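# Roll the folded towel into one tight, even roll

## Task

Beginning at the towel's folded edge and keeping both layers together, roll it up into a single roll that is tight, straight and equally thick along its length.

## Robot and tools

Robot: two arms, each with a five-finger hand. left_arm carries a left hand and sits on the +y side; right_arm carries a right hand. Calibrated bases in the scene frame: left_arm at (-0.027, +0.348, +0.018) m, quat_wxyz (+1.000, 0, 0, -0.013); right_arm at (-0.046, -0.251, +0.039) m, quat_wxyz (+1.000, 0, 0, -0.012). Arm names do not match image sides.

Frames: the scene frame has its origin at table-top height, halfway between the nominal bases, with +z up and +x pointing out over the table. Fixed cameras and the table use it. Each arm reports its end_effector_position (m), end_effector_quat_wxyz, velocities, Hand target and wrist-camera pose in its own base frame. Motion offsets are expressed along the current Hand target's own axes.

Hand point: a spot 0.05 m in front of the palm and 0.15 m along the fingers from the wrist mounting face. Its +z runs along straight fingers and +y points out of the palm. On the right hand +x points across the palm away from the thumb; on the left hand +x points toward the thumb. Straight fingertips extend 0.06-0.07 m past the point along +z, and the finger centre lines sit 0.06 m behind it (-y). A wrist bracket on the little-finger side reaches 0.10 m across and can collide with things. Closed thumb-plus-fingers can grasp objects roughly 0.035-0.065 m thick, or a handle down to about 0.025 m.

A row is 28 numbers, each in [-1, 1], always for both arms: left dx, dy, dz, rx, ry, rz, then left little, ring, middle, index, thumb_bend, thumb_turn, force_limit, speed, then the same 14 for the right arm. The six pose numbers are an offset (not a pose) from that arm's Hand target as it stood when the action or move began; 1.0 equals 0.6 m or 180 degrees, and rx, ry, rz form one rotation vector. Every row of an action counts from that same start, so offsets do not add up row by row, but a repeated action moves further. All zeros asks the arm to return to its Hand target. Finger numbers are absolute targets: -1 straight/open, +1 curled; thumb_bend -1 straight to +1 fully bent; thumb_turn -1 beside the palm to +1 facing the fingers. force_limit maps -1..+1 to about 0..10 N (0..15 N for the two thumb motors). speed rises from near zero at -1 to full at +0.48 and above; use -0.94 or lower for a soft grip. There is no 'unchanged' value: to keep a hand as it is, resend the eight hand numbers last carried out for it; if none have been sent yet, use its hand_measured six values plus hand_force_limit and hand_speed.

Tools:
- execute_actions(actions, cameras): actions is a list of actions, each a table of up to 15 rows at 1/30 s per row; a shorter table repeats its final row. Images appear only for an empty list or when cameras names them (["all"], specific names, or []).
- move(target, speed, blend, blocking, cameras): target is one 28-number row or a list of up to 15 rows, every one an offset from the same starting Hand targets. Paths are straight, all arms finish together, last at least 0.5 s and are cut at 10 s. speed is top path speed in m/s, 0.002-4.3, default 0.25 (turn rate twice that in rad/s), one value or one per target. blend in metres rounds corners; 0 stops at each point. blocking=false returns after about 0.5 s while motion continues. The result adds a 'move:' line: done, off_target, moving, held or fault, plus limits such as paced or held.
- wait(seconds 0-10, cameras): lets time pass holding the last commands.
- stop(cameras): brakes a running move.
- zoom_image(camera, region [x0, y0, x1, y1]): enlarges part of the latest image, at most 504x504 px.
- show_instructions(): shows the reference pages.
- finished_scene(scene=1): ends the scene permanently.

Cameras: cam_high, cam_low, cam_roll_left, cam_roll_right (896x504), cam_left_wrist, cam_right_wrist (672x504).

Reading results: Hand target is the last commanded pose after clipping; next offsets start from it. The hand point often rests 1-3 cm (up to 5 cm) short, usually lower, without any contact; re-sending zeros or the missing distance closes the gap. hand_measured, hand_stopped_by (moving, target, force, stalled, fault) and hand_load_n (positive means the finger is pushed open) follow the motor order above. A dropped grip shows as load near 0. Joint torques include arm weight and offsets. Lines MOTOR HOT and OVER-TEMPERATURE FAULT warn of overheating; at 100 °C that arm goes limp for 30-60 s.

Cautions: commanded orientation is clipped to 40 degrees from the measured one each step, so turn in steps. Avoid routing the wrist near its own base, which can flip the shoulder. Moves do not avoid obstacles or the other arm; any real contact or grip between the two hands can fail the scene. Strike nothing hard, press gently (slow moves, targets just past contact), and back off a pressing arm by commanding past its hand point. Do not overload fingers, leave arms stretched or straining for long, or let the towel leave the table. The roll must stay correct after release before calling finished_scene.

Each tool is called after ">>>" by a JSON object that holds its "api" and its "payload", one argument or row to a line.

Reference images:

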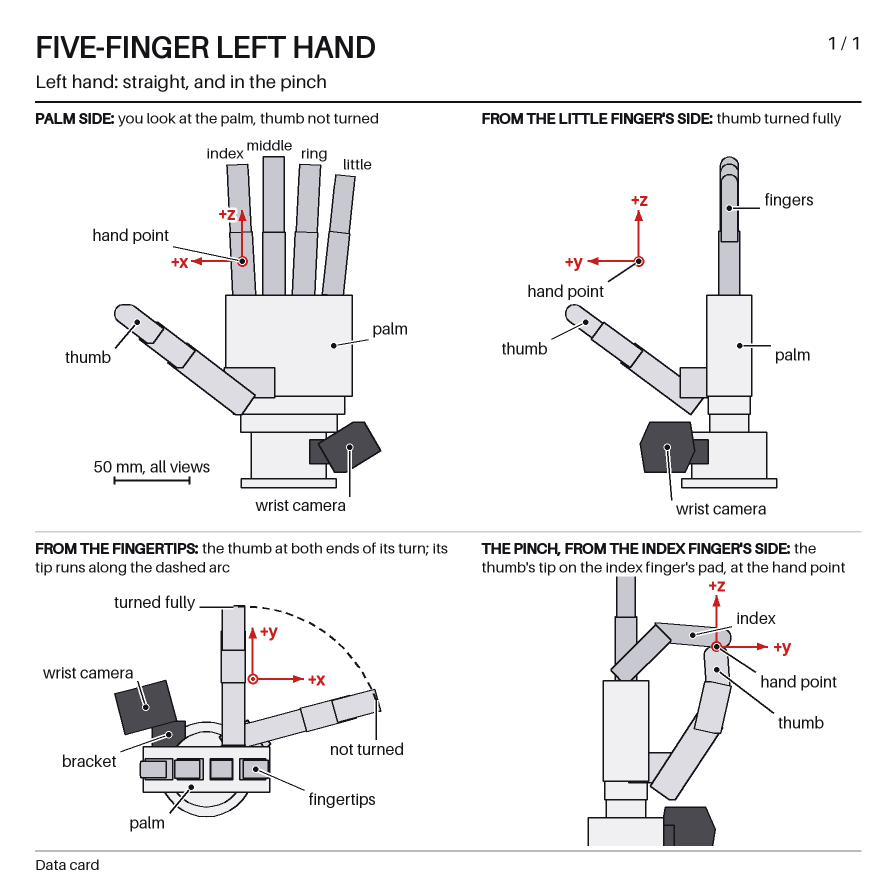

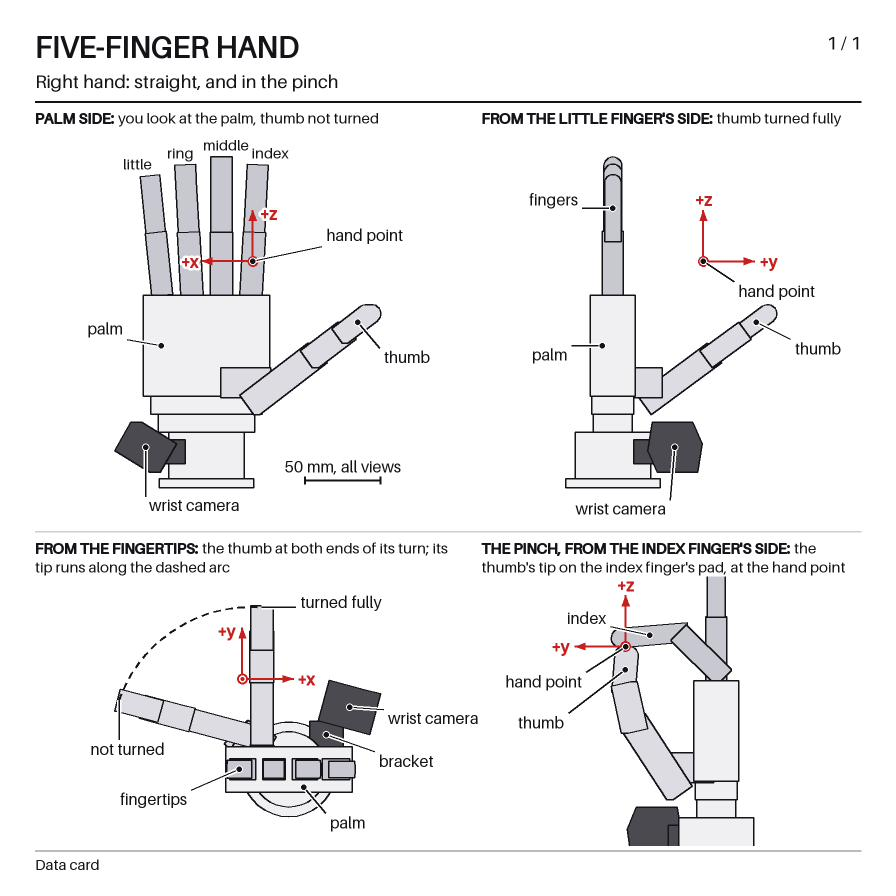

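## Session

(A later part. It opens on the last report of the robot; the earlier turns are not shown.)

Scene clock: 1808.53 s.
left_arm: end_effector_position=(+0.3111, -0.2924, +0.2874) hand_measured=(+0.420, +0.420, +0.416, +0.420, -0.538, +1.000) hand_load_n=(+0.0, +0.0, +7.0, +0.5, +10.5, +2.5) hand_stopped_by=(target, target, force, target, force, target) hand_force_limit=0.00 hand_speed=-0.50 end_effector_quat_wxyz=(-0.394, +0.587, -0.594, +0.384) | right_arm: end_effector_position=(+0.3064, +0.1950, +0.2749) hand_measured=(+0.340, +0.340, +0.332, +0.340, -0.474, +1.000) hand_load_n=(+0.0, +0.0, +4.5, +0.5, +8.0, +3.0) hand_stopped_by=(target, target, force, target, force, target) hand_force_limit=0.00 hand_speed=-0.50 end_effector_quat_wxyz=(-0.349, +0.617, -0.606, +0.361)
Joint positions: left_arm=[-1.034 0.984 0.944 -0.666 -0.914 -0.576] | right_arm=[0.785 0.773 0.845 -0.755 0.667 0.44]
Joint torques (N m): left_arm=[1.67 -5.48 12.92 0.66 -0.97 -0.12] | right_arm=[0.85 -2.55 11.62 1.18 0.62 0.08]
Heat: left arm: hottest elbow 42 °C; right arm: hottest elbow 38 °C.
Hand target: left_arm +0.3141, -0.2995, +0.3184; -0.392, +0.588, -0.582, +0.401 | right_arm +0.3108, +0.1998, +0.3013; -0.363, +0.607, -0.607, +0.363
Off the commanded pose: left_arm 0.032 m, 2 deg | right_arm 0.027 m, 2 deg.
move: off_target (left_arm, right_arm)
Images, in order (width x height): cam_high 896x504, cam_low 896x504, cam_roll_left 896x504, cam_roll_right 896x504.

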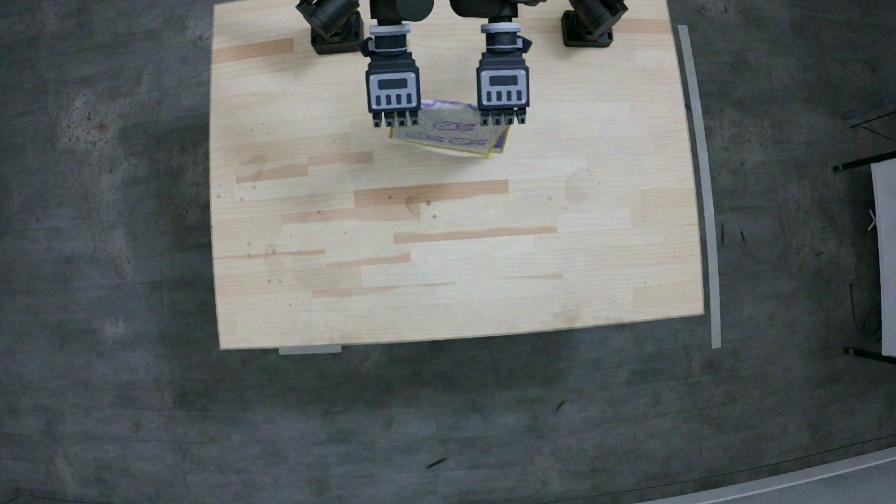

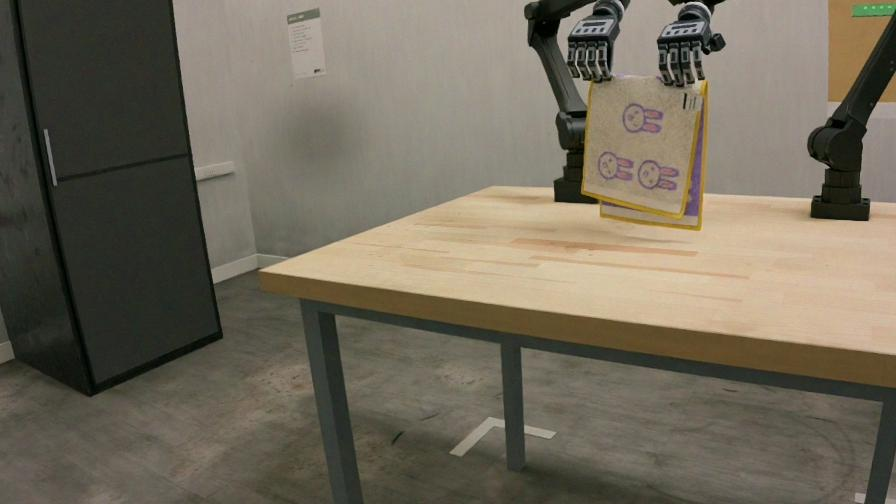

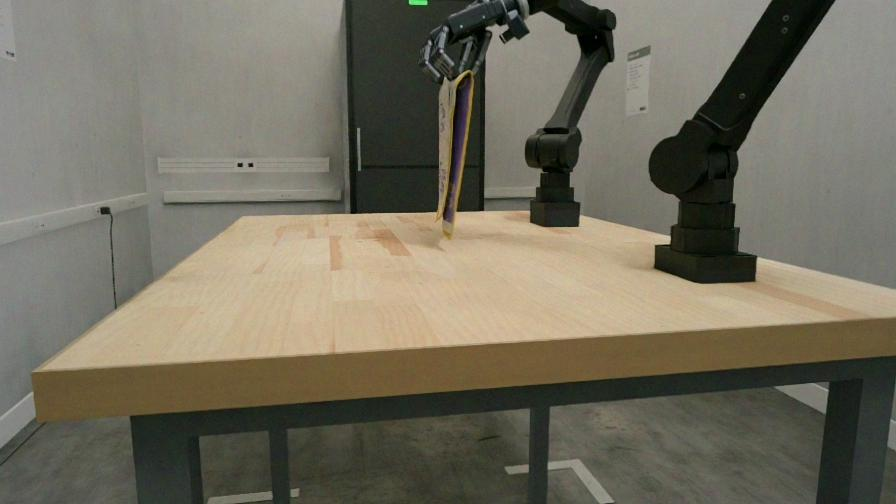

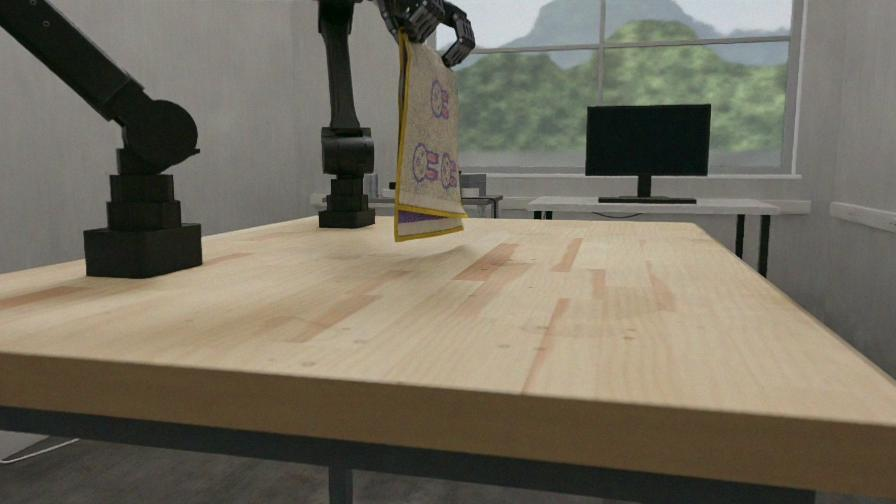

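>>> {"api": "move", "payload": {
  "target": [
    [0,-0.1498,0.3709,0,0,0,0.42,0.42,0.42,0.42,-0.31,1,0,-0.5,0,-0.2,0.3464,0,0,0,0.34,0.34,0.34,0.34,-0.46,1,0,-0.5],
    [0,0.0111,0.373,0,0,0,0.42,0.42,0.42,0.42,-0.31,1,0,-0.5,0,-0.041,0.3709,0,0,0,0.34,0.34,0.34,0.34,-0.46,1,0,-0.5],
    [0,0.1877,0.3364,0,0,0,0.42,0.42,0.42,0.42,-0.31,1,0,-0.5,0,0.139,0.3593,0,0,0,0.34,0.34,0.34,0.34,-0.46,1,0,-0.5],
    [0,0.3737,0.2319,0,0,0,0.42,0.42,0.42,0.42,-0.31,1,0,-0.5,0,0.3378,0.2816,0,0,0,0.34,0.34,0.34,0.34,-0.46,1,0,-0.5],
    [0,0.4823,0.1589,0,0,0,0.42,0.42,0.42,0.42,-0.31,1,0,-0.5,0,0.4684,0.232,0,0,0,0.34,0.34,0.34,0.34,-0.46,1,0,-0.5]
  ],
  "speed": 0.14,
  "blend": [0.03, 0.03, 0.03, 0.03, 0],
  "cameras": ["cam_high","cam_roll_left","cam_roll_right"]
}}

>>> {"api": "zoom_image", "payload": {
  "camera": "cam_high",
  "region": [360, 120, 530, 290]
}}

>>> {"api": "zoom_image", "payload": {
  "camera": "cam_roll_left",
  "region": [280, 140, 560, 280]
}}

Scene clock: 1818.20 s.
left_arm: end_effector_position=(+0.2994, -0.3028, +0.0199) hand_measured=(+0.420, +0.420, +0.416, +0.420, -0.538, +1.000) hand_load_n=(+0.0, +0.0, +7.0, +0.5, +11.0, +1.0) hand_stopped_by=(target, target, force, target, force, target) hand_force_limit=0.00 hand_speed=-0.50 end_effector_quat_wxyz=(-0.394, +0.590, -0.580, +0.401) | right_arm: end_effector_position=(+0.3053, +0.2002, -0.0068) hand_measured=(+0.340, +0.340, +0.332, +0.340, -0.474, +1.000) hand_load_n=(+0.0, +0.0, +4.5, +0.5, +8.5, +1.5) hand_stopped_by=(target, target, force, target, force, target) hand_force_limit=0.00 hand_speed=-0.50 end_effector_quat_wxyz=(-0.363, +0.607, -0.605, +0.366)
Joint positions: left_arm=[-1.09 1.441 0.448 0.287 -0.967 -0.63] | right_arm=[0.812 1.297 0.251 0.39 0.698 0.455]
Joint torques (N m): left_arm=[1.32 -6.07 4.72 1.66 -0.72 -0.23] | right_arm=[0.91 -4.48 3.77 2.33 0.42 0.12]
Heat: left arm: hottest elbow 44 °C; right arm: hottest elbow 39 °C.
Hand target: left_arm +0.2954, -0.3044, +0.0145; -0.392, +0.588, -0.582, +0.401 | right_arm +0.3007, +0.2001, -0.0122; -0.363, +0.607, -0.606, +0.363
Off the commanded pose: left_arm 0.007 m, 0 deg | right_arm 0.007 m, 0 deg.
move: done
Images, in order (width x height): cam_high 896x504, cam_roll_left 896x504, cam_roll_right 896x504.

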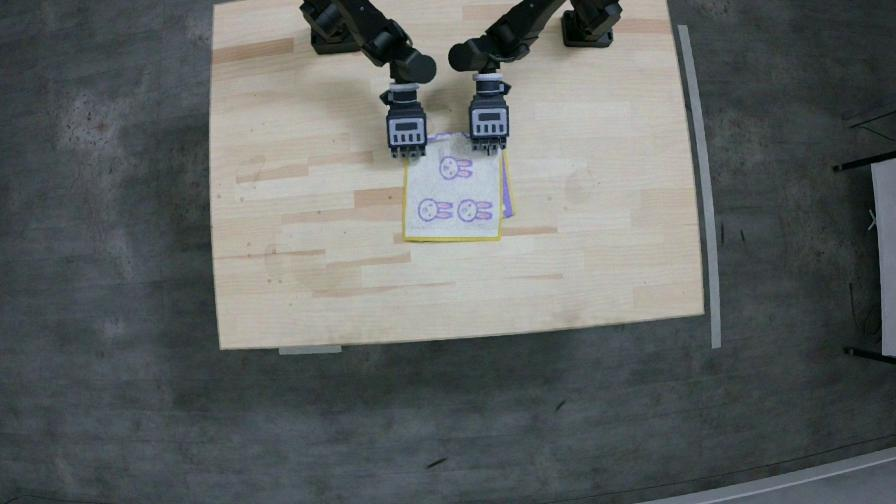

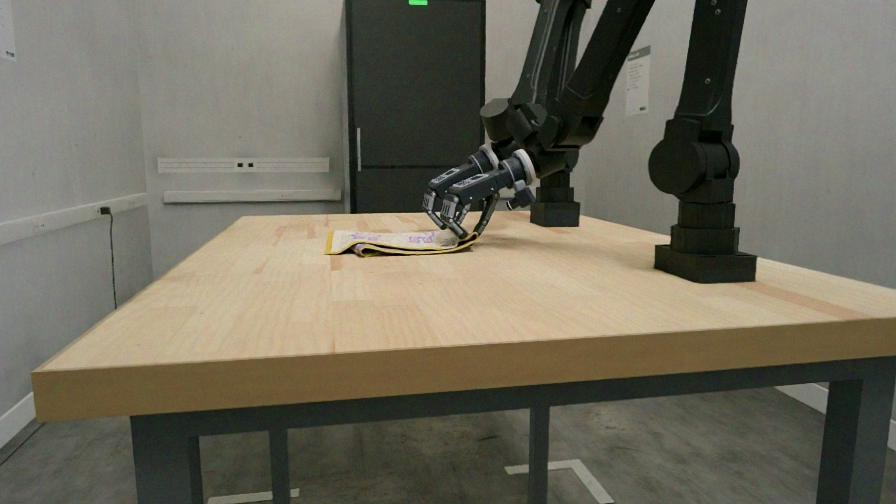

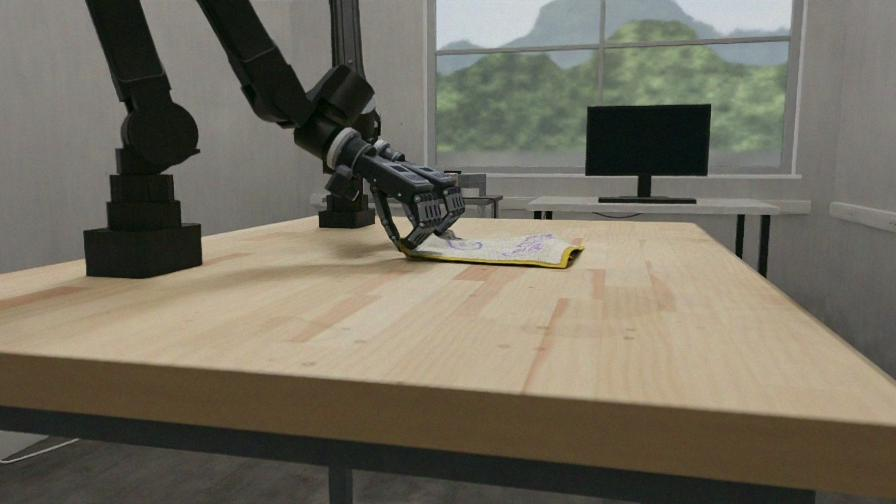

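Scaled by 2.965 from the camera's 896x504 image, which has a finer 1280x720 frame.

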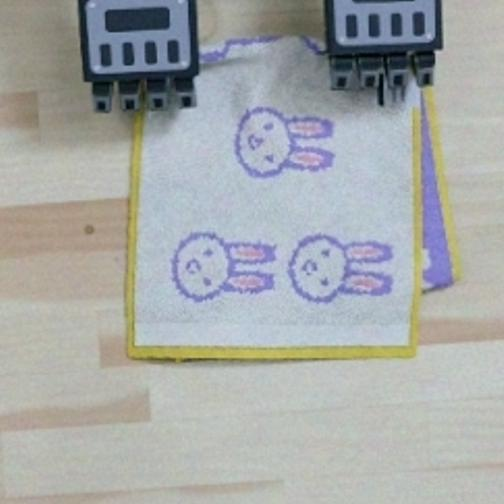

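Scaled by 1.800 from the camera's 896x504 image, which has a finer 1280x720 frame.

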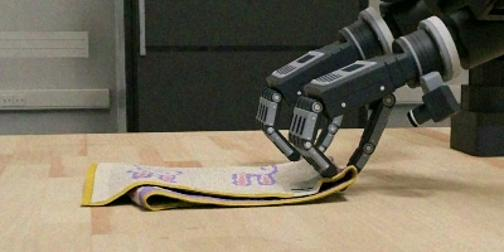

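>>> {"api": "move", "payload": {
  "target": [
    [0,0,0,0,0,0,0.42,0.42,0.42,0.42,-0.6,1,0,0.4,0,0,0,0,0,0,0.34,0.34,0.34,0.34,-0.46,1,0,-0.5],
    [0,-0.085,-0.0344,0,0,0,0.42,0.42,0.42,0.42,-0.6,1,0,0.4,0,0,0,0,0,0,0.34,0.34,0.34,0.34,-0.46,1,0,-0.5],
    [0,-0.085,-0.0344,0,0,0,-0.15,-0.15,-0.15,-0.15,-0.6,1,0,0.4,0,0,0,0,0,0,0.34,0.34,0.34,0.34,-0.46,1,0,-0.5]
  ],
  "speed": 0.12,
  "cameras": ["cam_high","cam_roll_left"]
}}

>>> {"api": "zoom_image", "payload": {
  "camera": "cam_roll_left",
  "region": [280, 140, 560, 280]
}}

>>> {"api": "zoom_image", "payload": {
  "camera": "cam_high",
  "region": [360, 120, 530, 290]
}}

Scene clock: 1824.77 s.
left_arm: end_effector_position=(+0.2899, -0.2886, +0.0515) hand_measured=(-0.150, -0.150, -0.150, -0.150, -0.600, +1.000) hand_load_n=(+0.0, +0.0, +0.0, +0.0, +0.0, +0.0) hand_stopped_by=(target, target, target, target, target, target) hand_force_limit=0.00 hand_speed=0.40 end_effector_quat_wxyz=(-0.396, +0.589, -0.589, +0.387) | right_arm: end_effector_position=(+0.3048, +0.2044, -0.0051) hand_measured=(+0.340, +0.340, +0.332, +0.340, -0.474, +1.000) hand_load_n=(+0.0, +0.0, +5.0, +0.0, +8.5, +2.0) hand_stopped_by=(target, target, force, target, force, target) hand_force_limit=0.00 hand_speed=-0.50 end_effector_quat_wxyz=(-0.371, +0.602, -0.608, +0.361)
Joint positions: left_arm=[-1.094 1.28 0.459 0.068 -0.967 -0.644] | right_arm=[0.819 1.298 0.25 0.398 0.698 0.472]
Joint torques (N m): left_arm=[1.61 -7.06 8.58 0.79 -0.78 -0.1] | right_arm=[0.67 -3.55 3.89 2.04 0.43 -0.04]
Heat: left arm: hottest elbow 43 °C; right arm: hottest elbow 39 °C.
Hand target: left_arm +0.2951, -0.3033, +0.0694; -0.392, +0.588, -0.582, +0.401 | right_arm +0.3008, +0.2001, -0.0121; -0.363, +0.607, -0.607, +0.363
Off the commanded pose: left_arm 0.024 m, 2 deg | right_arm 0.009 m, 1 deg.
move: off_target (left_arm); target 3's new numbers were sent with left_arm's hand 0.022 m and 2 deg from that target
Images, in order (width x height): cam_high 896x504, cam_roll_left 896x504.

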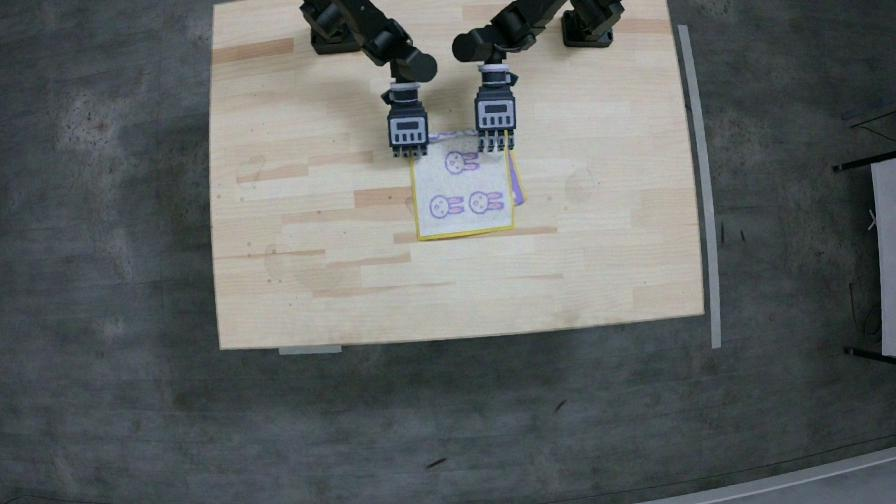

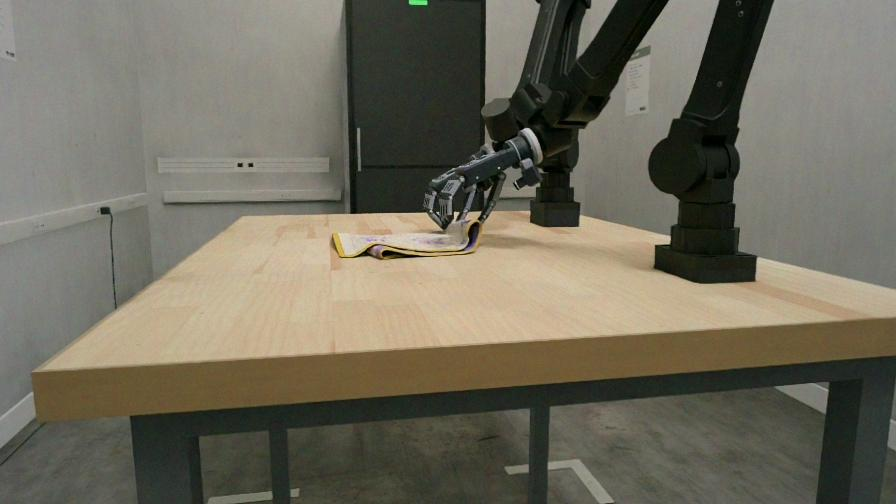

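Scaled by 1.800 from the camera's 896x504 image, which has a finer 1280x720 frame.

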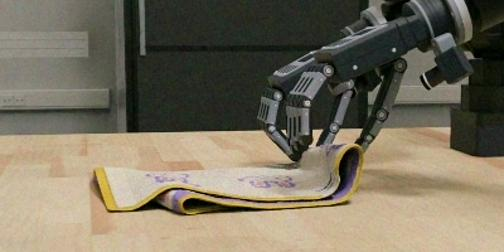

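Scaled by 2.965 from the camera's 896x504 image, which has a finer 1280x720 frame.

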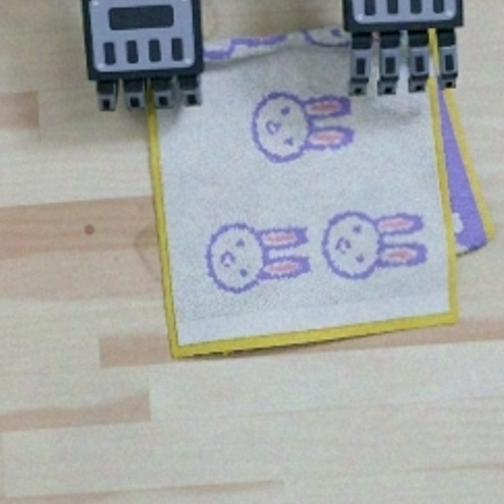

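>>> {"api": "move", "payload": {
  "target": [
    [0,0.015,-0.0371,0,0,0,-0.15,-0.15,-0.15,-0.15,-0.6,1,0,0.4,0,0,0,0,0,0,0.34,0.34,0.34,0.34,-0.46,1,0,-0.5],
    [0,0.1062,-0.0003,0,0,0,-0.15,-0.15,-0.15,-0.15,-0.6,1,0,0.4,0,0,0,0,0,0,0.34,0.34,0.34,0.34,-0.46,1,0,-0.5]
  ],
  "speed": 0.12,
  "cameras": ["cam_high","cam_roll_left"]
}}

>>> {"api": "zoom_image", "payload": {
  "camera": "cam_roll_left",
  "region": [280, 140, 560, 280]
}}

Scene clock: 1830.90 s.
left_arm: end_effector_position=(+0.2759, -0.3044, +0.0179) hand_measured=(-0.150, -0.150, -0.150, -0.150, -0.600, +1.000) hand_load_n=(+0.0, +0.0, +0.0, +0.0, +0.0, -0.5) hand_stopped_by=(target, target, target, target, target, target) hand_force_limit=0.00 hand_speed=0.40 end_effector_quat_wxyz=(-0.393, +0.593, -0.575, +0.403) | right_arm: end_effector_position=(+0.3050, +0.2042, -0.0050) hand_measured=(+0.340, +0.340, +0.332, +0.340, -0.474, +1.000) hand_load_n=(+0.0, +0.0, +4.5, +0.0, +8.5, +1.5) hand_stopped_by=(target, target, force, target, force, target) hand_force_limit=0.00 hand_speed=-0.50 end_effector_quat_wxyz=(-0.371, +0.602, -0.608, +0.362)
Joint positions: left_arm=[-1.164 1.423 0.436 0.201 -1.027 -0.736] | right_arm=[0.819 1.298 0.25 0.398 0.699 0.472]
Joint torques (N m): left_arm=[1.38 -5.48 4.37 1.85 -0.57 -0.11] | right_arm=[0.15 -4.25 3.67 2.19 0.33 -0.05]
Heat: left arm: hottest elbow 42 °C; right arm: hottest elbow 38 °C.
Hand target: left_arm +0.2714, -0.3043, +0.0104; -0.392, +0.589, -0.582, +0.401 | right_arm +0.3008, +0.2001, -0.0121; -0.363, +0.607, -0.607, +0.363
Off the commanded pose: left_arm 0.009 m, 1 deg | right_arm 0.009 m, 1 deg.
move: done
Images, in order (width x height): cam_high 896x504, cam_roll_left 896x504.

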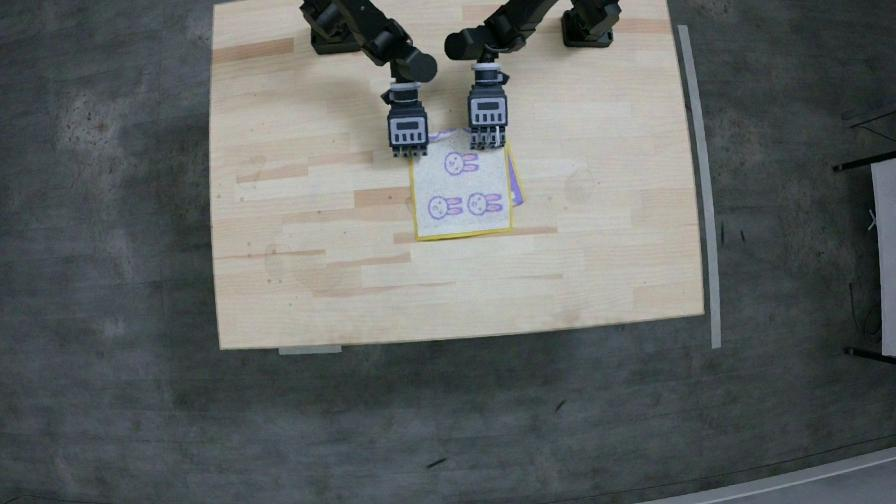

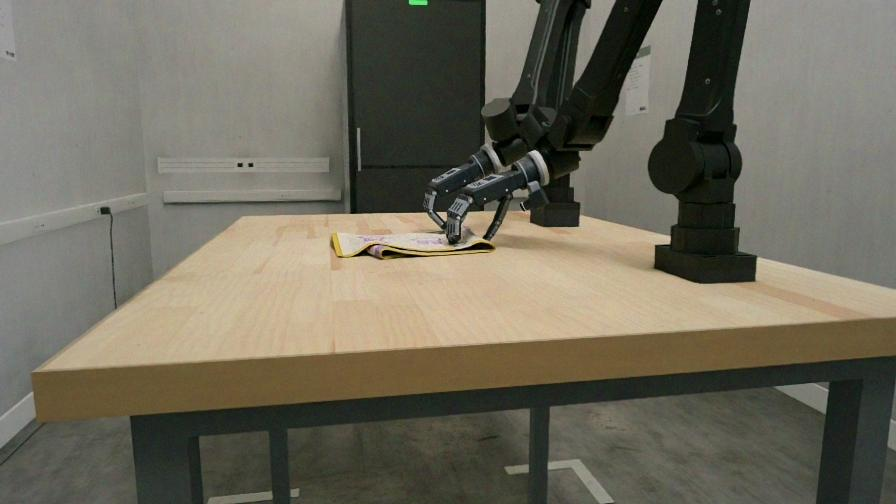

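Scaled by 1.800 from the camera's 896x504 image, which has a finer 1280x720 frame.

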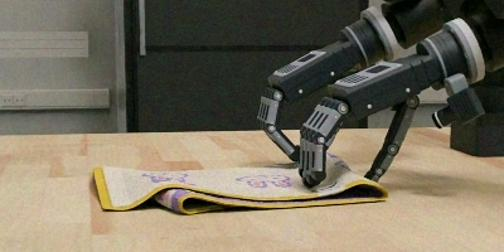

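>>> {"api": "move", "payload": {
  "target": [
    [0,-0.0618,-0.025,0,0,0,-0.15,-0.15,-0.15,-0.15,-0.6,1,0,0.4,0,0,0,0,0,0,0.34,0.34,0.34,0.34,-0.46,1,0,-0.5],
    [0,-0.0406,-0.0775,0,0,0,-0.15,-0.15,-0.15,-0.15,-0.6,1,0,0.4,0,0,0,0,0,0,0.34,0.34,0.34,0.34,-0.46,1,0,-0.5],
    [0,0.0212,-0.0525,0,0,0,-0.15,-0.15,-0.15,-0.15,-0.6,1,0,0.4,0,0,0,0,0,0,0.34,0.34,0.34,0.34,-0.46,1,0,-0.5]
  ],
  "speed": 0.12,
  "cameras": ["cam_high","cam_roll_left"]
}}

>>> {"api": "zoom_image", "payload": {
  "camera": "cam_roll_left",
  "region": [280, 140, 560, 280]
}}

Scene clock: 1836.10 s.
left_arm: end_effector_position=(+0.2409, -0.3029, +0.0156) hand_measured=(-0.150, -0.150, -0.150, -0.150, -0.600, +1.000) hand_load_n=(+0.0, +0.0, +0.0, +0.0, +0.0, +0.0) hand_stopped_by=(target, target, target, target, target, target) hand_force_limit=0.00 hand_speed=0.40 end_effector_quat_wxyz=(-0.394, +0.592, -0.578, +0.401) | right_arm: end_effector_position=(+0.3050, +0.2042, -0.0050) hand_measured=(+0.340, +0.340, +0.332, +0.340, -0.474, +1.000) hand_load_n=(+0.0, +0.0, +4.5, +0.0, +8.5, +1.5) hand_stopped_by=(target, target, force, target, force, target) hand_force_limit=0.00 hand_speed=-0.50 end_effector_quat_wxyz=(-0.371, +0.602, -0.608, +0.362)
Joint positions: left_arm=[-1.275 1.391 0.431 0.018 -1.098 -0.905] | right_arm=[0.819 1.298 0.25 0.398 0.699 0.472]
Joint torques (N m): left_arm=[1.44 -5.25 4.66 1.7 -0.7 -0.16] | right_arm=[0.32 -4.13 3.86 2.06 0.35 -0.04]
Heat: left arm: hottest elbow 42 °C; right arm: hottest elbow 38 °C.
Hand target: left_arm +0.2373, -0.3043, +0.0101; -0.392, +0.588, -0.582, +0.401 | right_arm +0.3008, +0.2001, -0.0121; -0.363, +0.607, -0.607, +0.363
Off the commanded pose: left_arm 0.006 m, 1 deg | right_arm 0.009 m, 1 deg.
move: done
Images, in order (width x height): cam_high 896x504, cam_roll_left 896x504.

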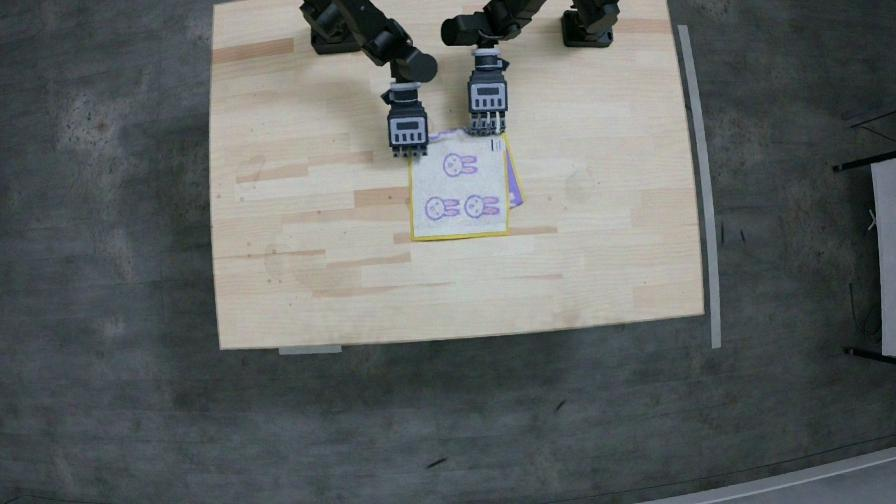

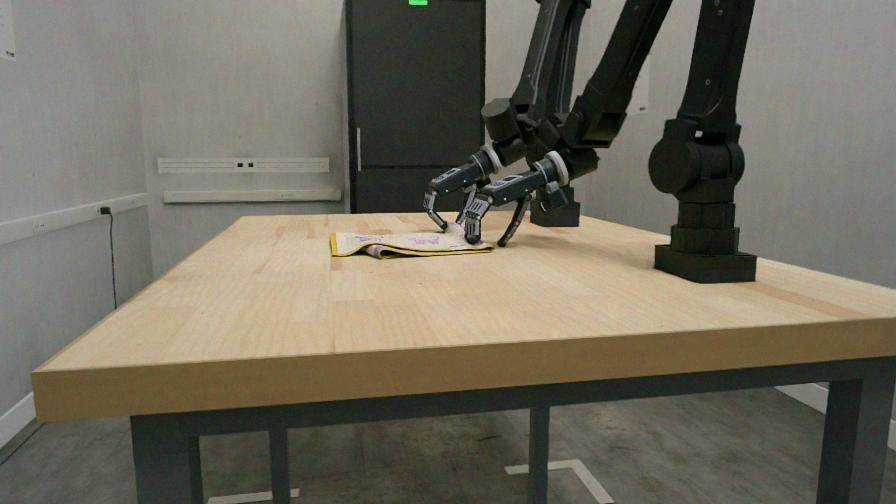

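Scaled by 1.800 from the camera's 896x504 image, which has a finer 1280x720 frame.

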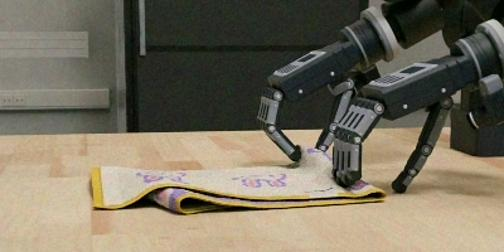

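>>> {"api": "move", "payload": {
  "target": [0,0,0,0,0,0,0.3,0.3,0.3,0.3,-0.6,1,0,-0.4,0,0,0,0,0,0,0.34,0.34,0.34,0.34,-0.46,1,0,-0.5],
  "speed": 0.15,
  "cameras": ["cam_high","cam_roll_left"]
}}

>>> {"api": "zoom_image", "payload": {
  "camera": "cam_roll_left",
  "region": [280, 140, 560, 280]
}}

>>> {"api": "move", "payload": {
  "target": [0,0,0,0,0,0,0.42,0.42,0.42,0.42,-0.33,1,0,-0.5,0,0,0,0,0,0,0.34,0.34,0.34,0.34,-0.46,1,0,-0.5],
  "speed": 0.15,
  "cameras": ["cam_high","cam_roll_left"]
}}

>>> {"api": "zoom_image", "payload": {
  "camera": "cam_roll_left",
  "region": [280, 140, 560, 280]
}}

Scene clock: 1837.93 s.
left_arm: end_effector_position=(+0.2412, -0.3035, +0.0160) hand_measured=(+0.300, +0.300, +0.300, +0.300, -0.600, +1.000) hand_load_n=(+0.0, +0.0, +0.0, +0.0, +0.0, +0.0) hand_stopped_by=(target, target, target, target, target, target) hand_force_limit=0.00 hand_speed=-0.40 end_effector_quat_wxyz=(-0.394, +0.592, -0.577, +0.402) | right_arm: end_effector_position=(+0.3050, +0.2042, -0.0050) hand_measured=(+0.340, +0.340, +0.332, +0.340, -0.474, +1.000) hand_load_n=(+0.0, +0.0, +4.5, +0.0, +9.0, +1.0) hand_stopped_by=(target, target, force, target, force, target) hand_force_limit=0.00 hand_speed=-0.50 end_effector_quat_wxyz=(-0.371, +0.602, -0.608, +0.362)
Joint positions: left_arm=[-1.275 1.391 0.431 0.022 -1.099 -0.905] | right_arm=[0.819 1.298 0.25 0.398 0.699 0.472]
Joint torques (N m): left_arm=[1.32 -5.25 4.62 1.55 -0.67 -0.16] | right_arm=[0.5 -3.78 3.95 2.07 0.35 -0.03]
Heat: left arm: hottest elbow 42 °C; right arm: hottest elbow 38 °C.
Hand target: left_arm +0.2373, -0.3043, +0.0101; -0.392, +0.588, -0.582, +0.401 | right_arm +0.3008, +0.2001, -0.0121; -0.364, +0.607, -0.607, +0.363
Off the commanded pose: left_arm 0.007 m, 1 deg | right_arm 0.009 m, 1 deg.
move: done
Images, in order (width x height): cam_high 896x504, cam_roll_left 896x504.

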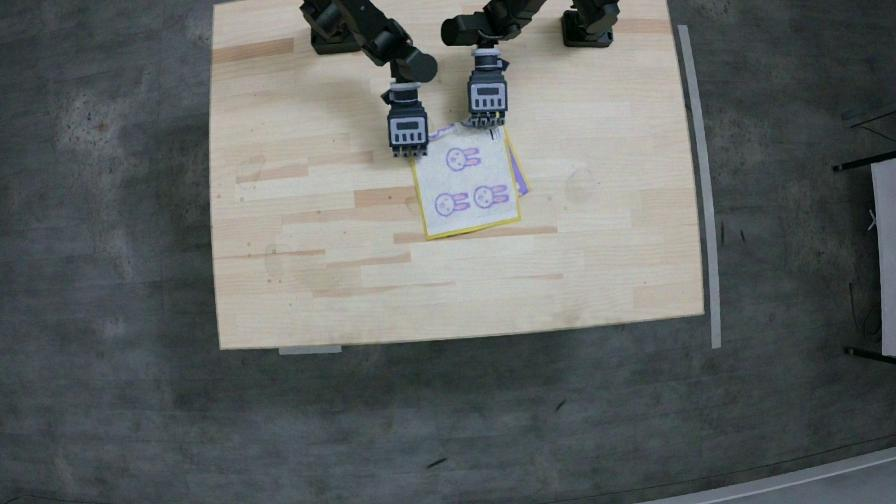

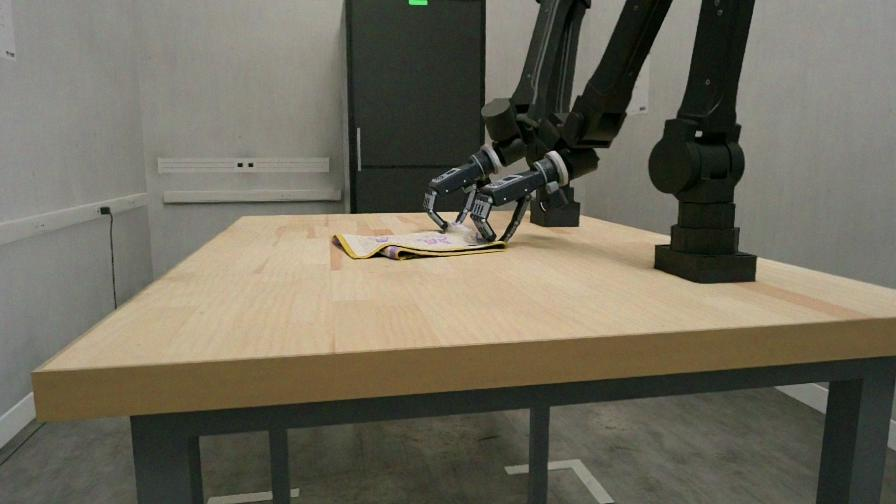

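Scaled by 1.800 from the camera's 896x504 image, which has a finer 1280x720 frame.

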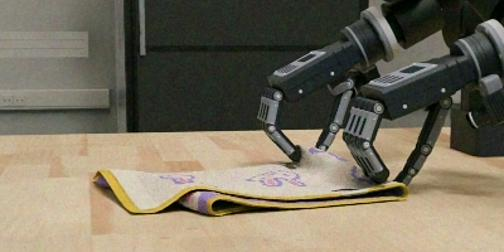

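Scene clock: 1838.47 s.
left_arm: end_effector_position=(+0.2412, -0.3035, +0.0160) hand_measured=(+0.420, +0.420, +0.420, +0.420, -0.420, +1.000) hand_load_n=(+0.0, +0.0, +1.0, +0.0, +10.0, +1.0) hand_stopped_by=(target, target, target, target, force, target) hand_force_limit=0.00 hand_speed=-0.50 end_effector_quat_wxyz=(-0.394, +0.592, -0.577, +0.402) | right_arm: end_effector_position=(+0.3050, +0.2042, -0.0050) hand_measured=(+0.340, +0.340, +0.332, +0.340, -0.474, +1.000) hand_load_n=(+0.0, +0.0, +4.5, +0.0, +9.0, +1.0) hand_stopped_by=(target, target, force, target, force, target) hand_force_limit=0.00 hand_speed=-0.50 end_effector_quat_wxyz=(-0.371, +0.602, -0.608, +0.362)
Joint positions: left_arm=[-1.275 1.391 0.431 0.022 -1.099 -0.905] | right_arm=[0.819 1.298 0.25 0.398 0.699 0.472]
Joint torques (N m): left_arm=[1.44 -5.25 4.62 1.54 -0.67 -0.15] | right_arm=[0.56 -3.9 3.92 2.03 0.34 -0.05]
Heat: left arm: hottest elbow 42 °C; right arm: hottest elbow 38 °C.
Hand target: left_arm +0.2373, -0.3043, +0.0102; -0.392, +0.588, -0.582, +0.401 | right_arm +0.3008, +0.2001, -0.0121; -0.364, +0.607, -0.607, +0.363
Off the commanded pose: left_arm 0.007 m, 1 deg | right_arm 0.009 m, 1 deg.
move: done
Images, in order (width x height): cam_high 896x504, cam_roll_left 896x504.

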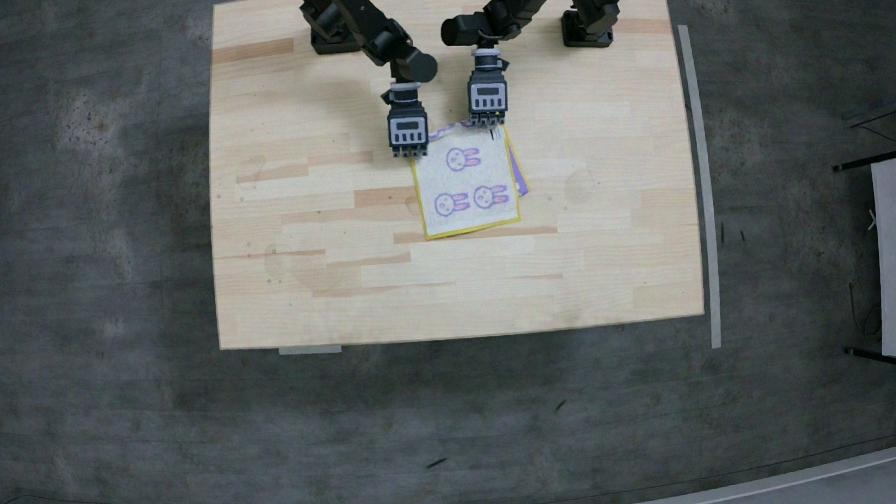

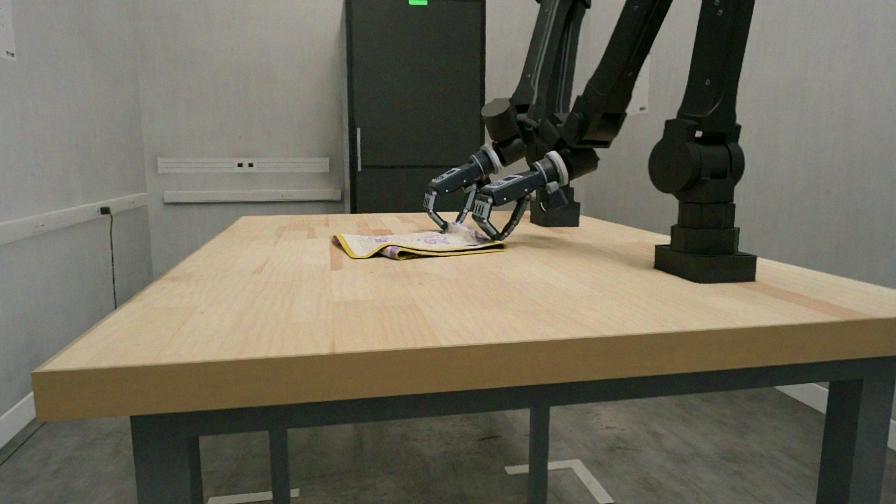

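Scaled by 1.800 from the camera's 896x504 image, which has a finer 1280x720 frame.

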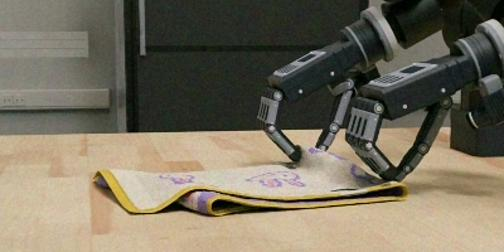

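>>> {"api": "move", "payload": {
  "target": [
    [0,-0.13,-0.055,0,0,0,0.42,0.42,0.42,0.42,-0.8,1,0,0.4,0,0,0,0,0,0,0.34,0.34,0.34,0.34,-0.8,1,0,0.3],
    [-0.07,-0.13,-0.055,0,0,0,0.42,0.42,0.42,0.42,-0.8,1,0,0.4,0,-0.12,-0.06,0,0,0,0.34,0.34,0.34,0.34,-0.8,1,0,0.3],
    [-0.1,-0.13,-0.055,0,0,0,-0.15,-0.15,-0.15,-0.15,-0.6,1,0,0.4,0.08,-0.14,-0.07,0,0,0,-0.15,-0.15,-0.15,-0.15,-0.6,1,0,0.4]
  ],
  "speed": 0.15,
  "cameras": ["cam_high","cam_low","cam_roll_left","cam_roll_right"]
}}

>>> {"api": "zoom_image", "payload": {
  "camera": "cam_high",
  "region": [360, 100, 560, 270]
}}

Scene clock: 1844.67 s.
left_arm: end_effector_position=(+0.2328, -0.2447, +0.0916) hand_measured=(-0.150, -0.150, -0.150, -0.150, -0.600, +1.000) hand_load_n=(+0.0, +0.0, +0.0, +0.0, +0.0, +0.0) hand_stopped_by=(target, target, target, target, target, target) hand_force_limit=0.00 hand_speed=0.40 end_effector_quat_wxyz=(-0.393, +0.585, -0.588, +0.397) | right_arm: end_effector_position=(+0.3058, +0.1577, +0.0859) hand_measured=(-0.150, -0.150, -0.150, -0.150, -0.600, +1.000) hand_load_n=(+0.0, -0.5, +0.0, +0.0, +0.5, +0.0) hand_stopped_by=(target, target, target, target, target, target) hand_force_limit=0.00 hand_speed=0.40 end_effector_quat_wxyz=(-0.372, +0.601, -0.608, +0.361)
Joint positions: left_arm=[-1.227 0.935 0.388 -0.321 -1.056 -0.801] | right_arm=[0.657 0.792 0.305 -0.093 0.564 0.358]
Joint torques (N m): left_arm=[2.96 -3.84 6.98 1.76 -0.62 -0.07] | right_arm=[-0.21 -1.85 7.01 1.36 0.11 -0.19]
Heat: left arm: hottest elbow 41 °C; right arm: hottest elbow 37 °C.
Hand target: left_arm +0.2357, -0.2430, +0.0940; -0.392, +0.588, -0.582, +0.401 | right_arm +0.3035, +0.1520, +0.0819; -0.364, +0.607, -0.607, +0.363
Off the commanded pose: left_arm 0.004 m, 1 deg | right_arm 0.007 m, 1 deg.
move: done
Images, in order (width x height): cam_high 896x504, cam_low 896x504, cam_roll_left 896x504, cam_roll_right 896x504.

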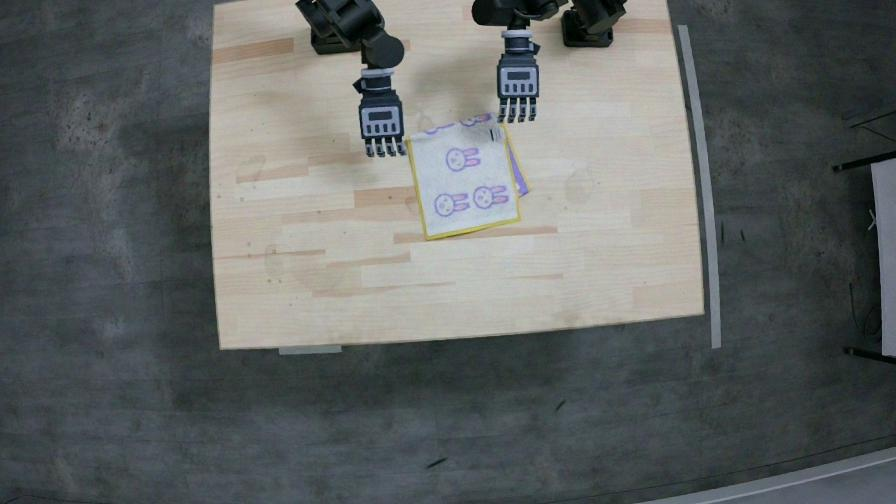

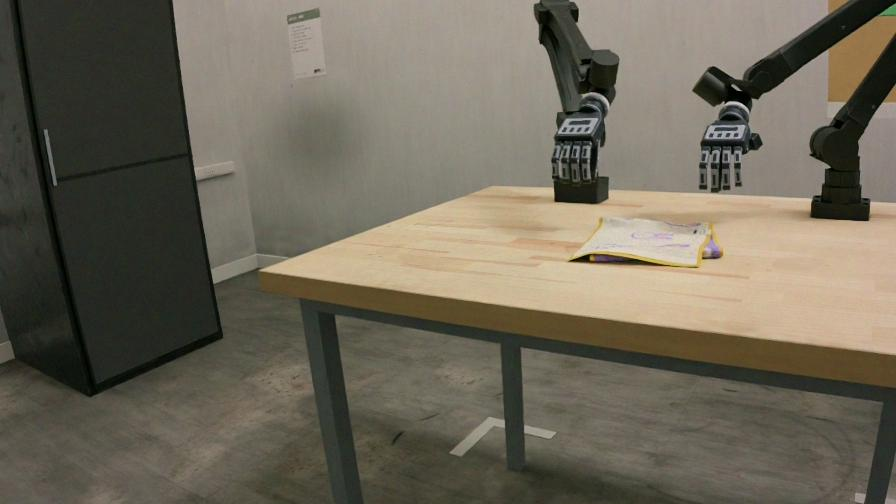

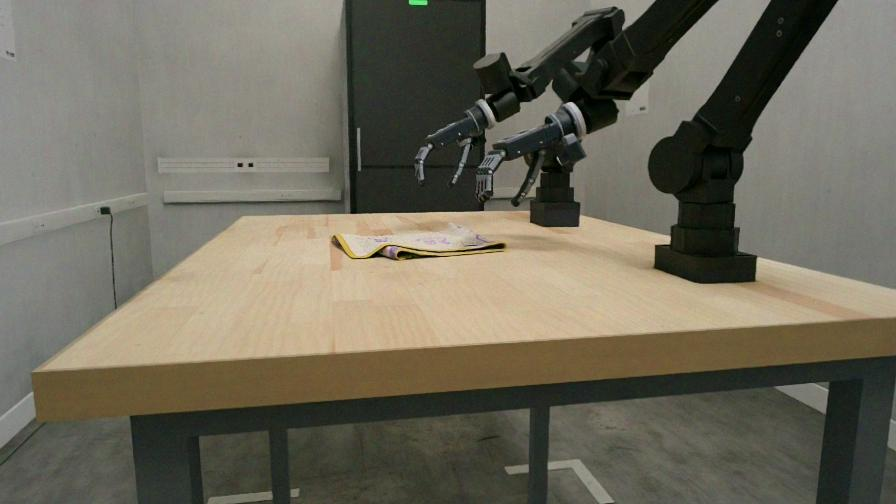

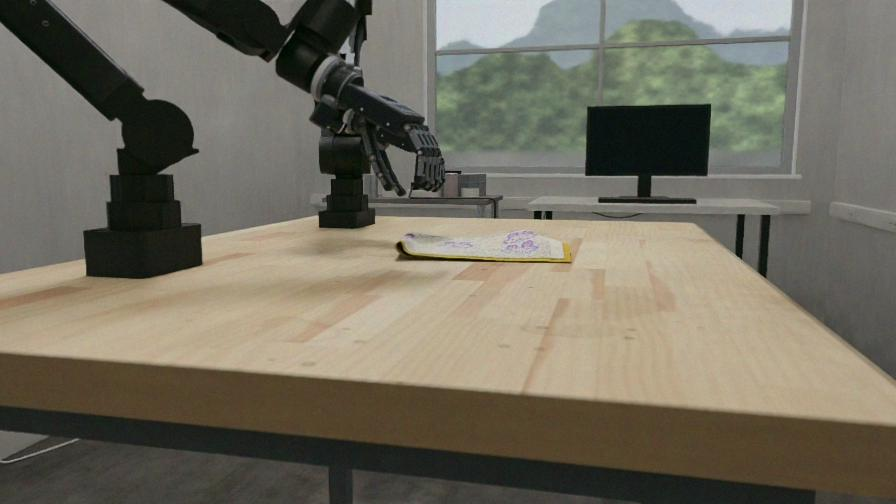

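Scaled by 2.520 from the camera's 896x504 image, which has a finer 1280x720 frame.

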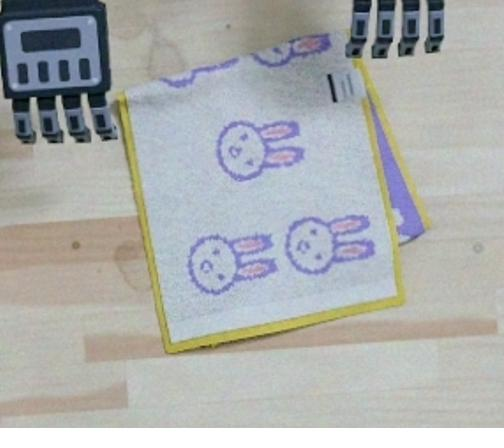

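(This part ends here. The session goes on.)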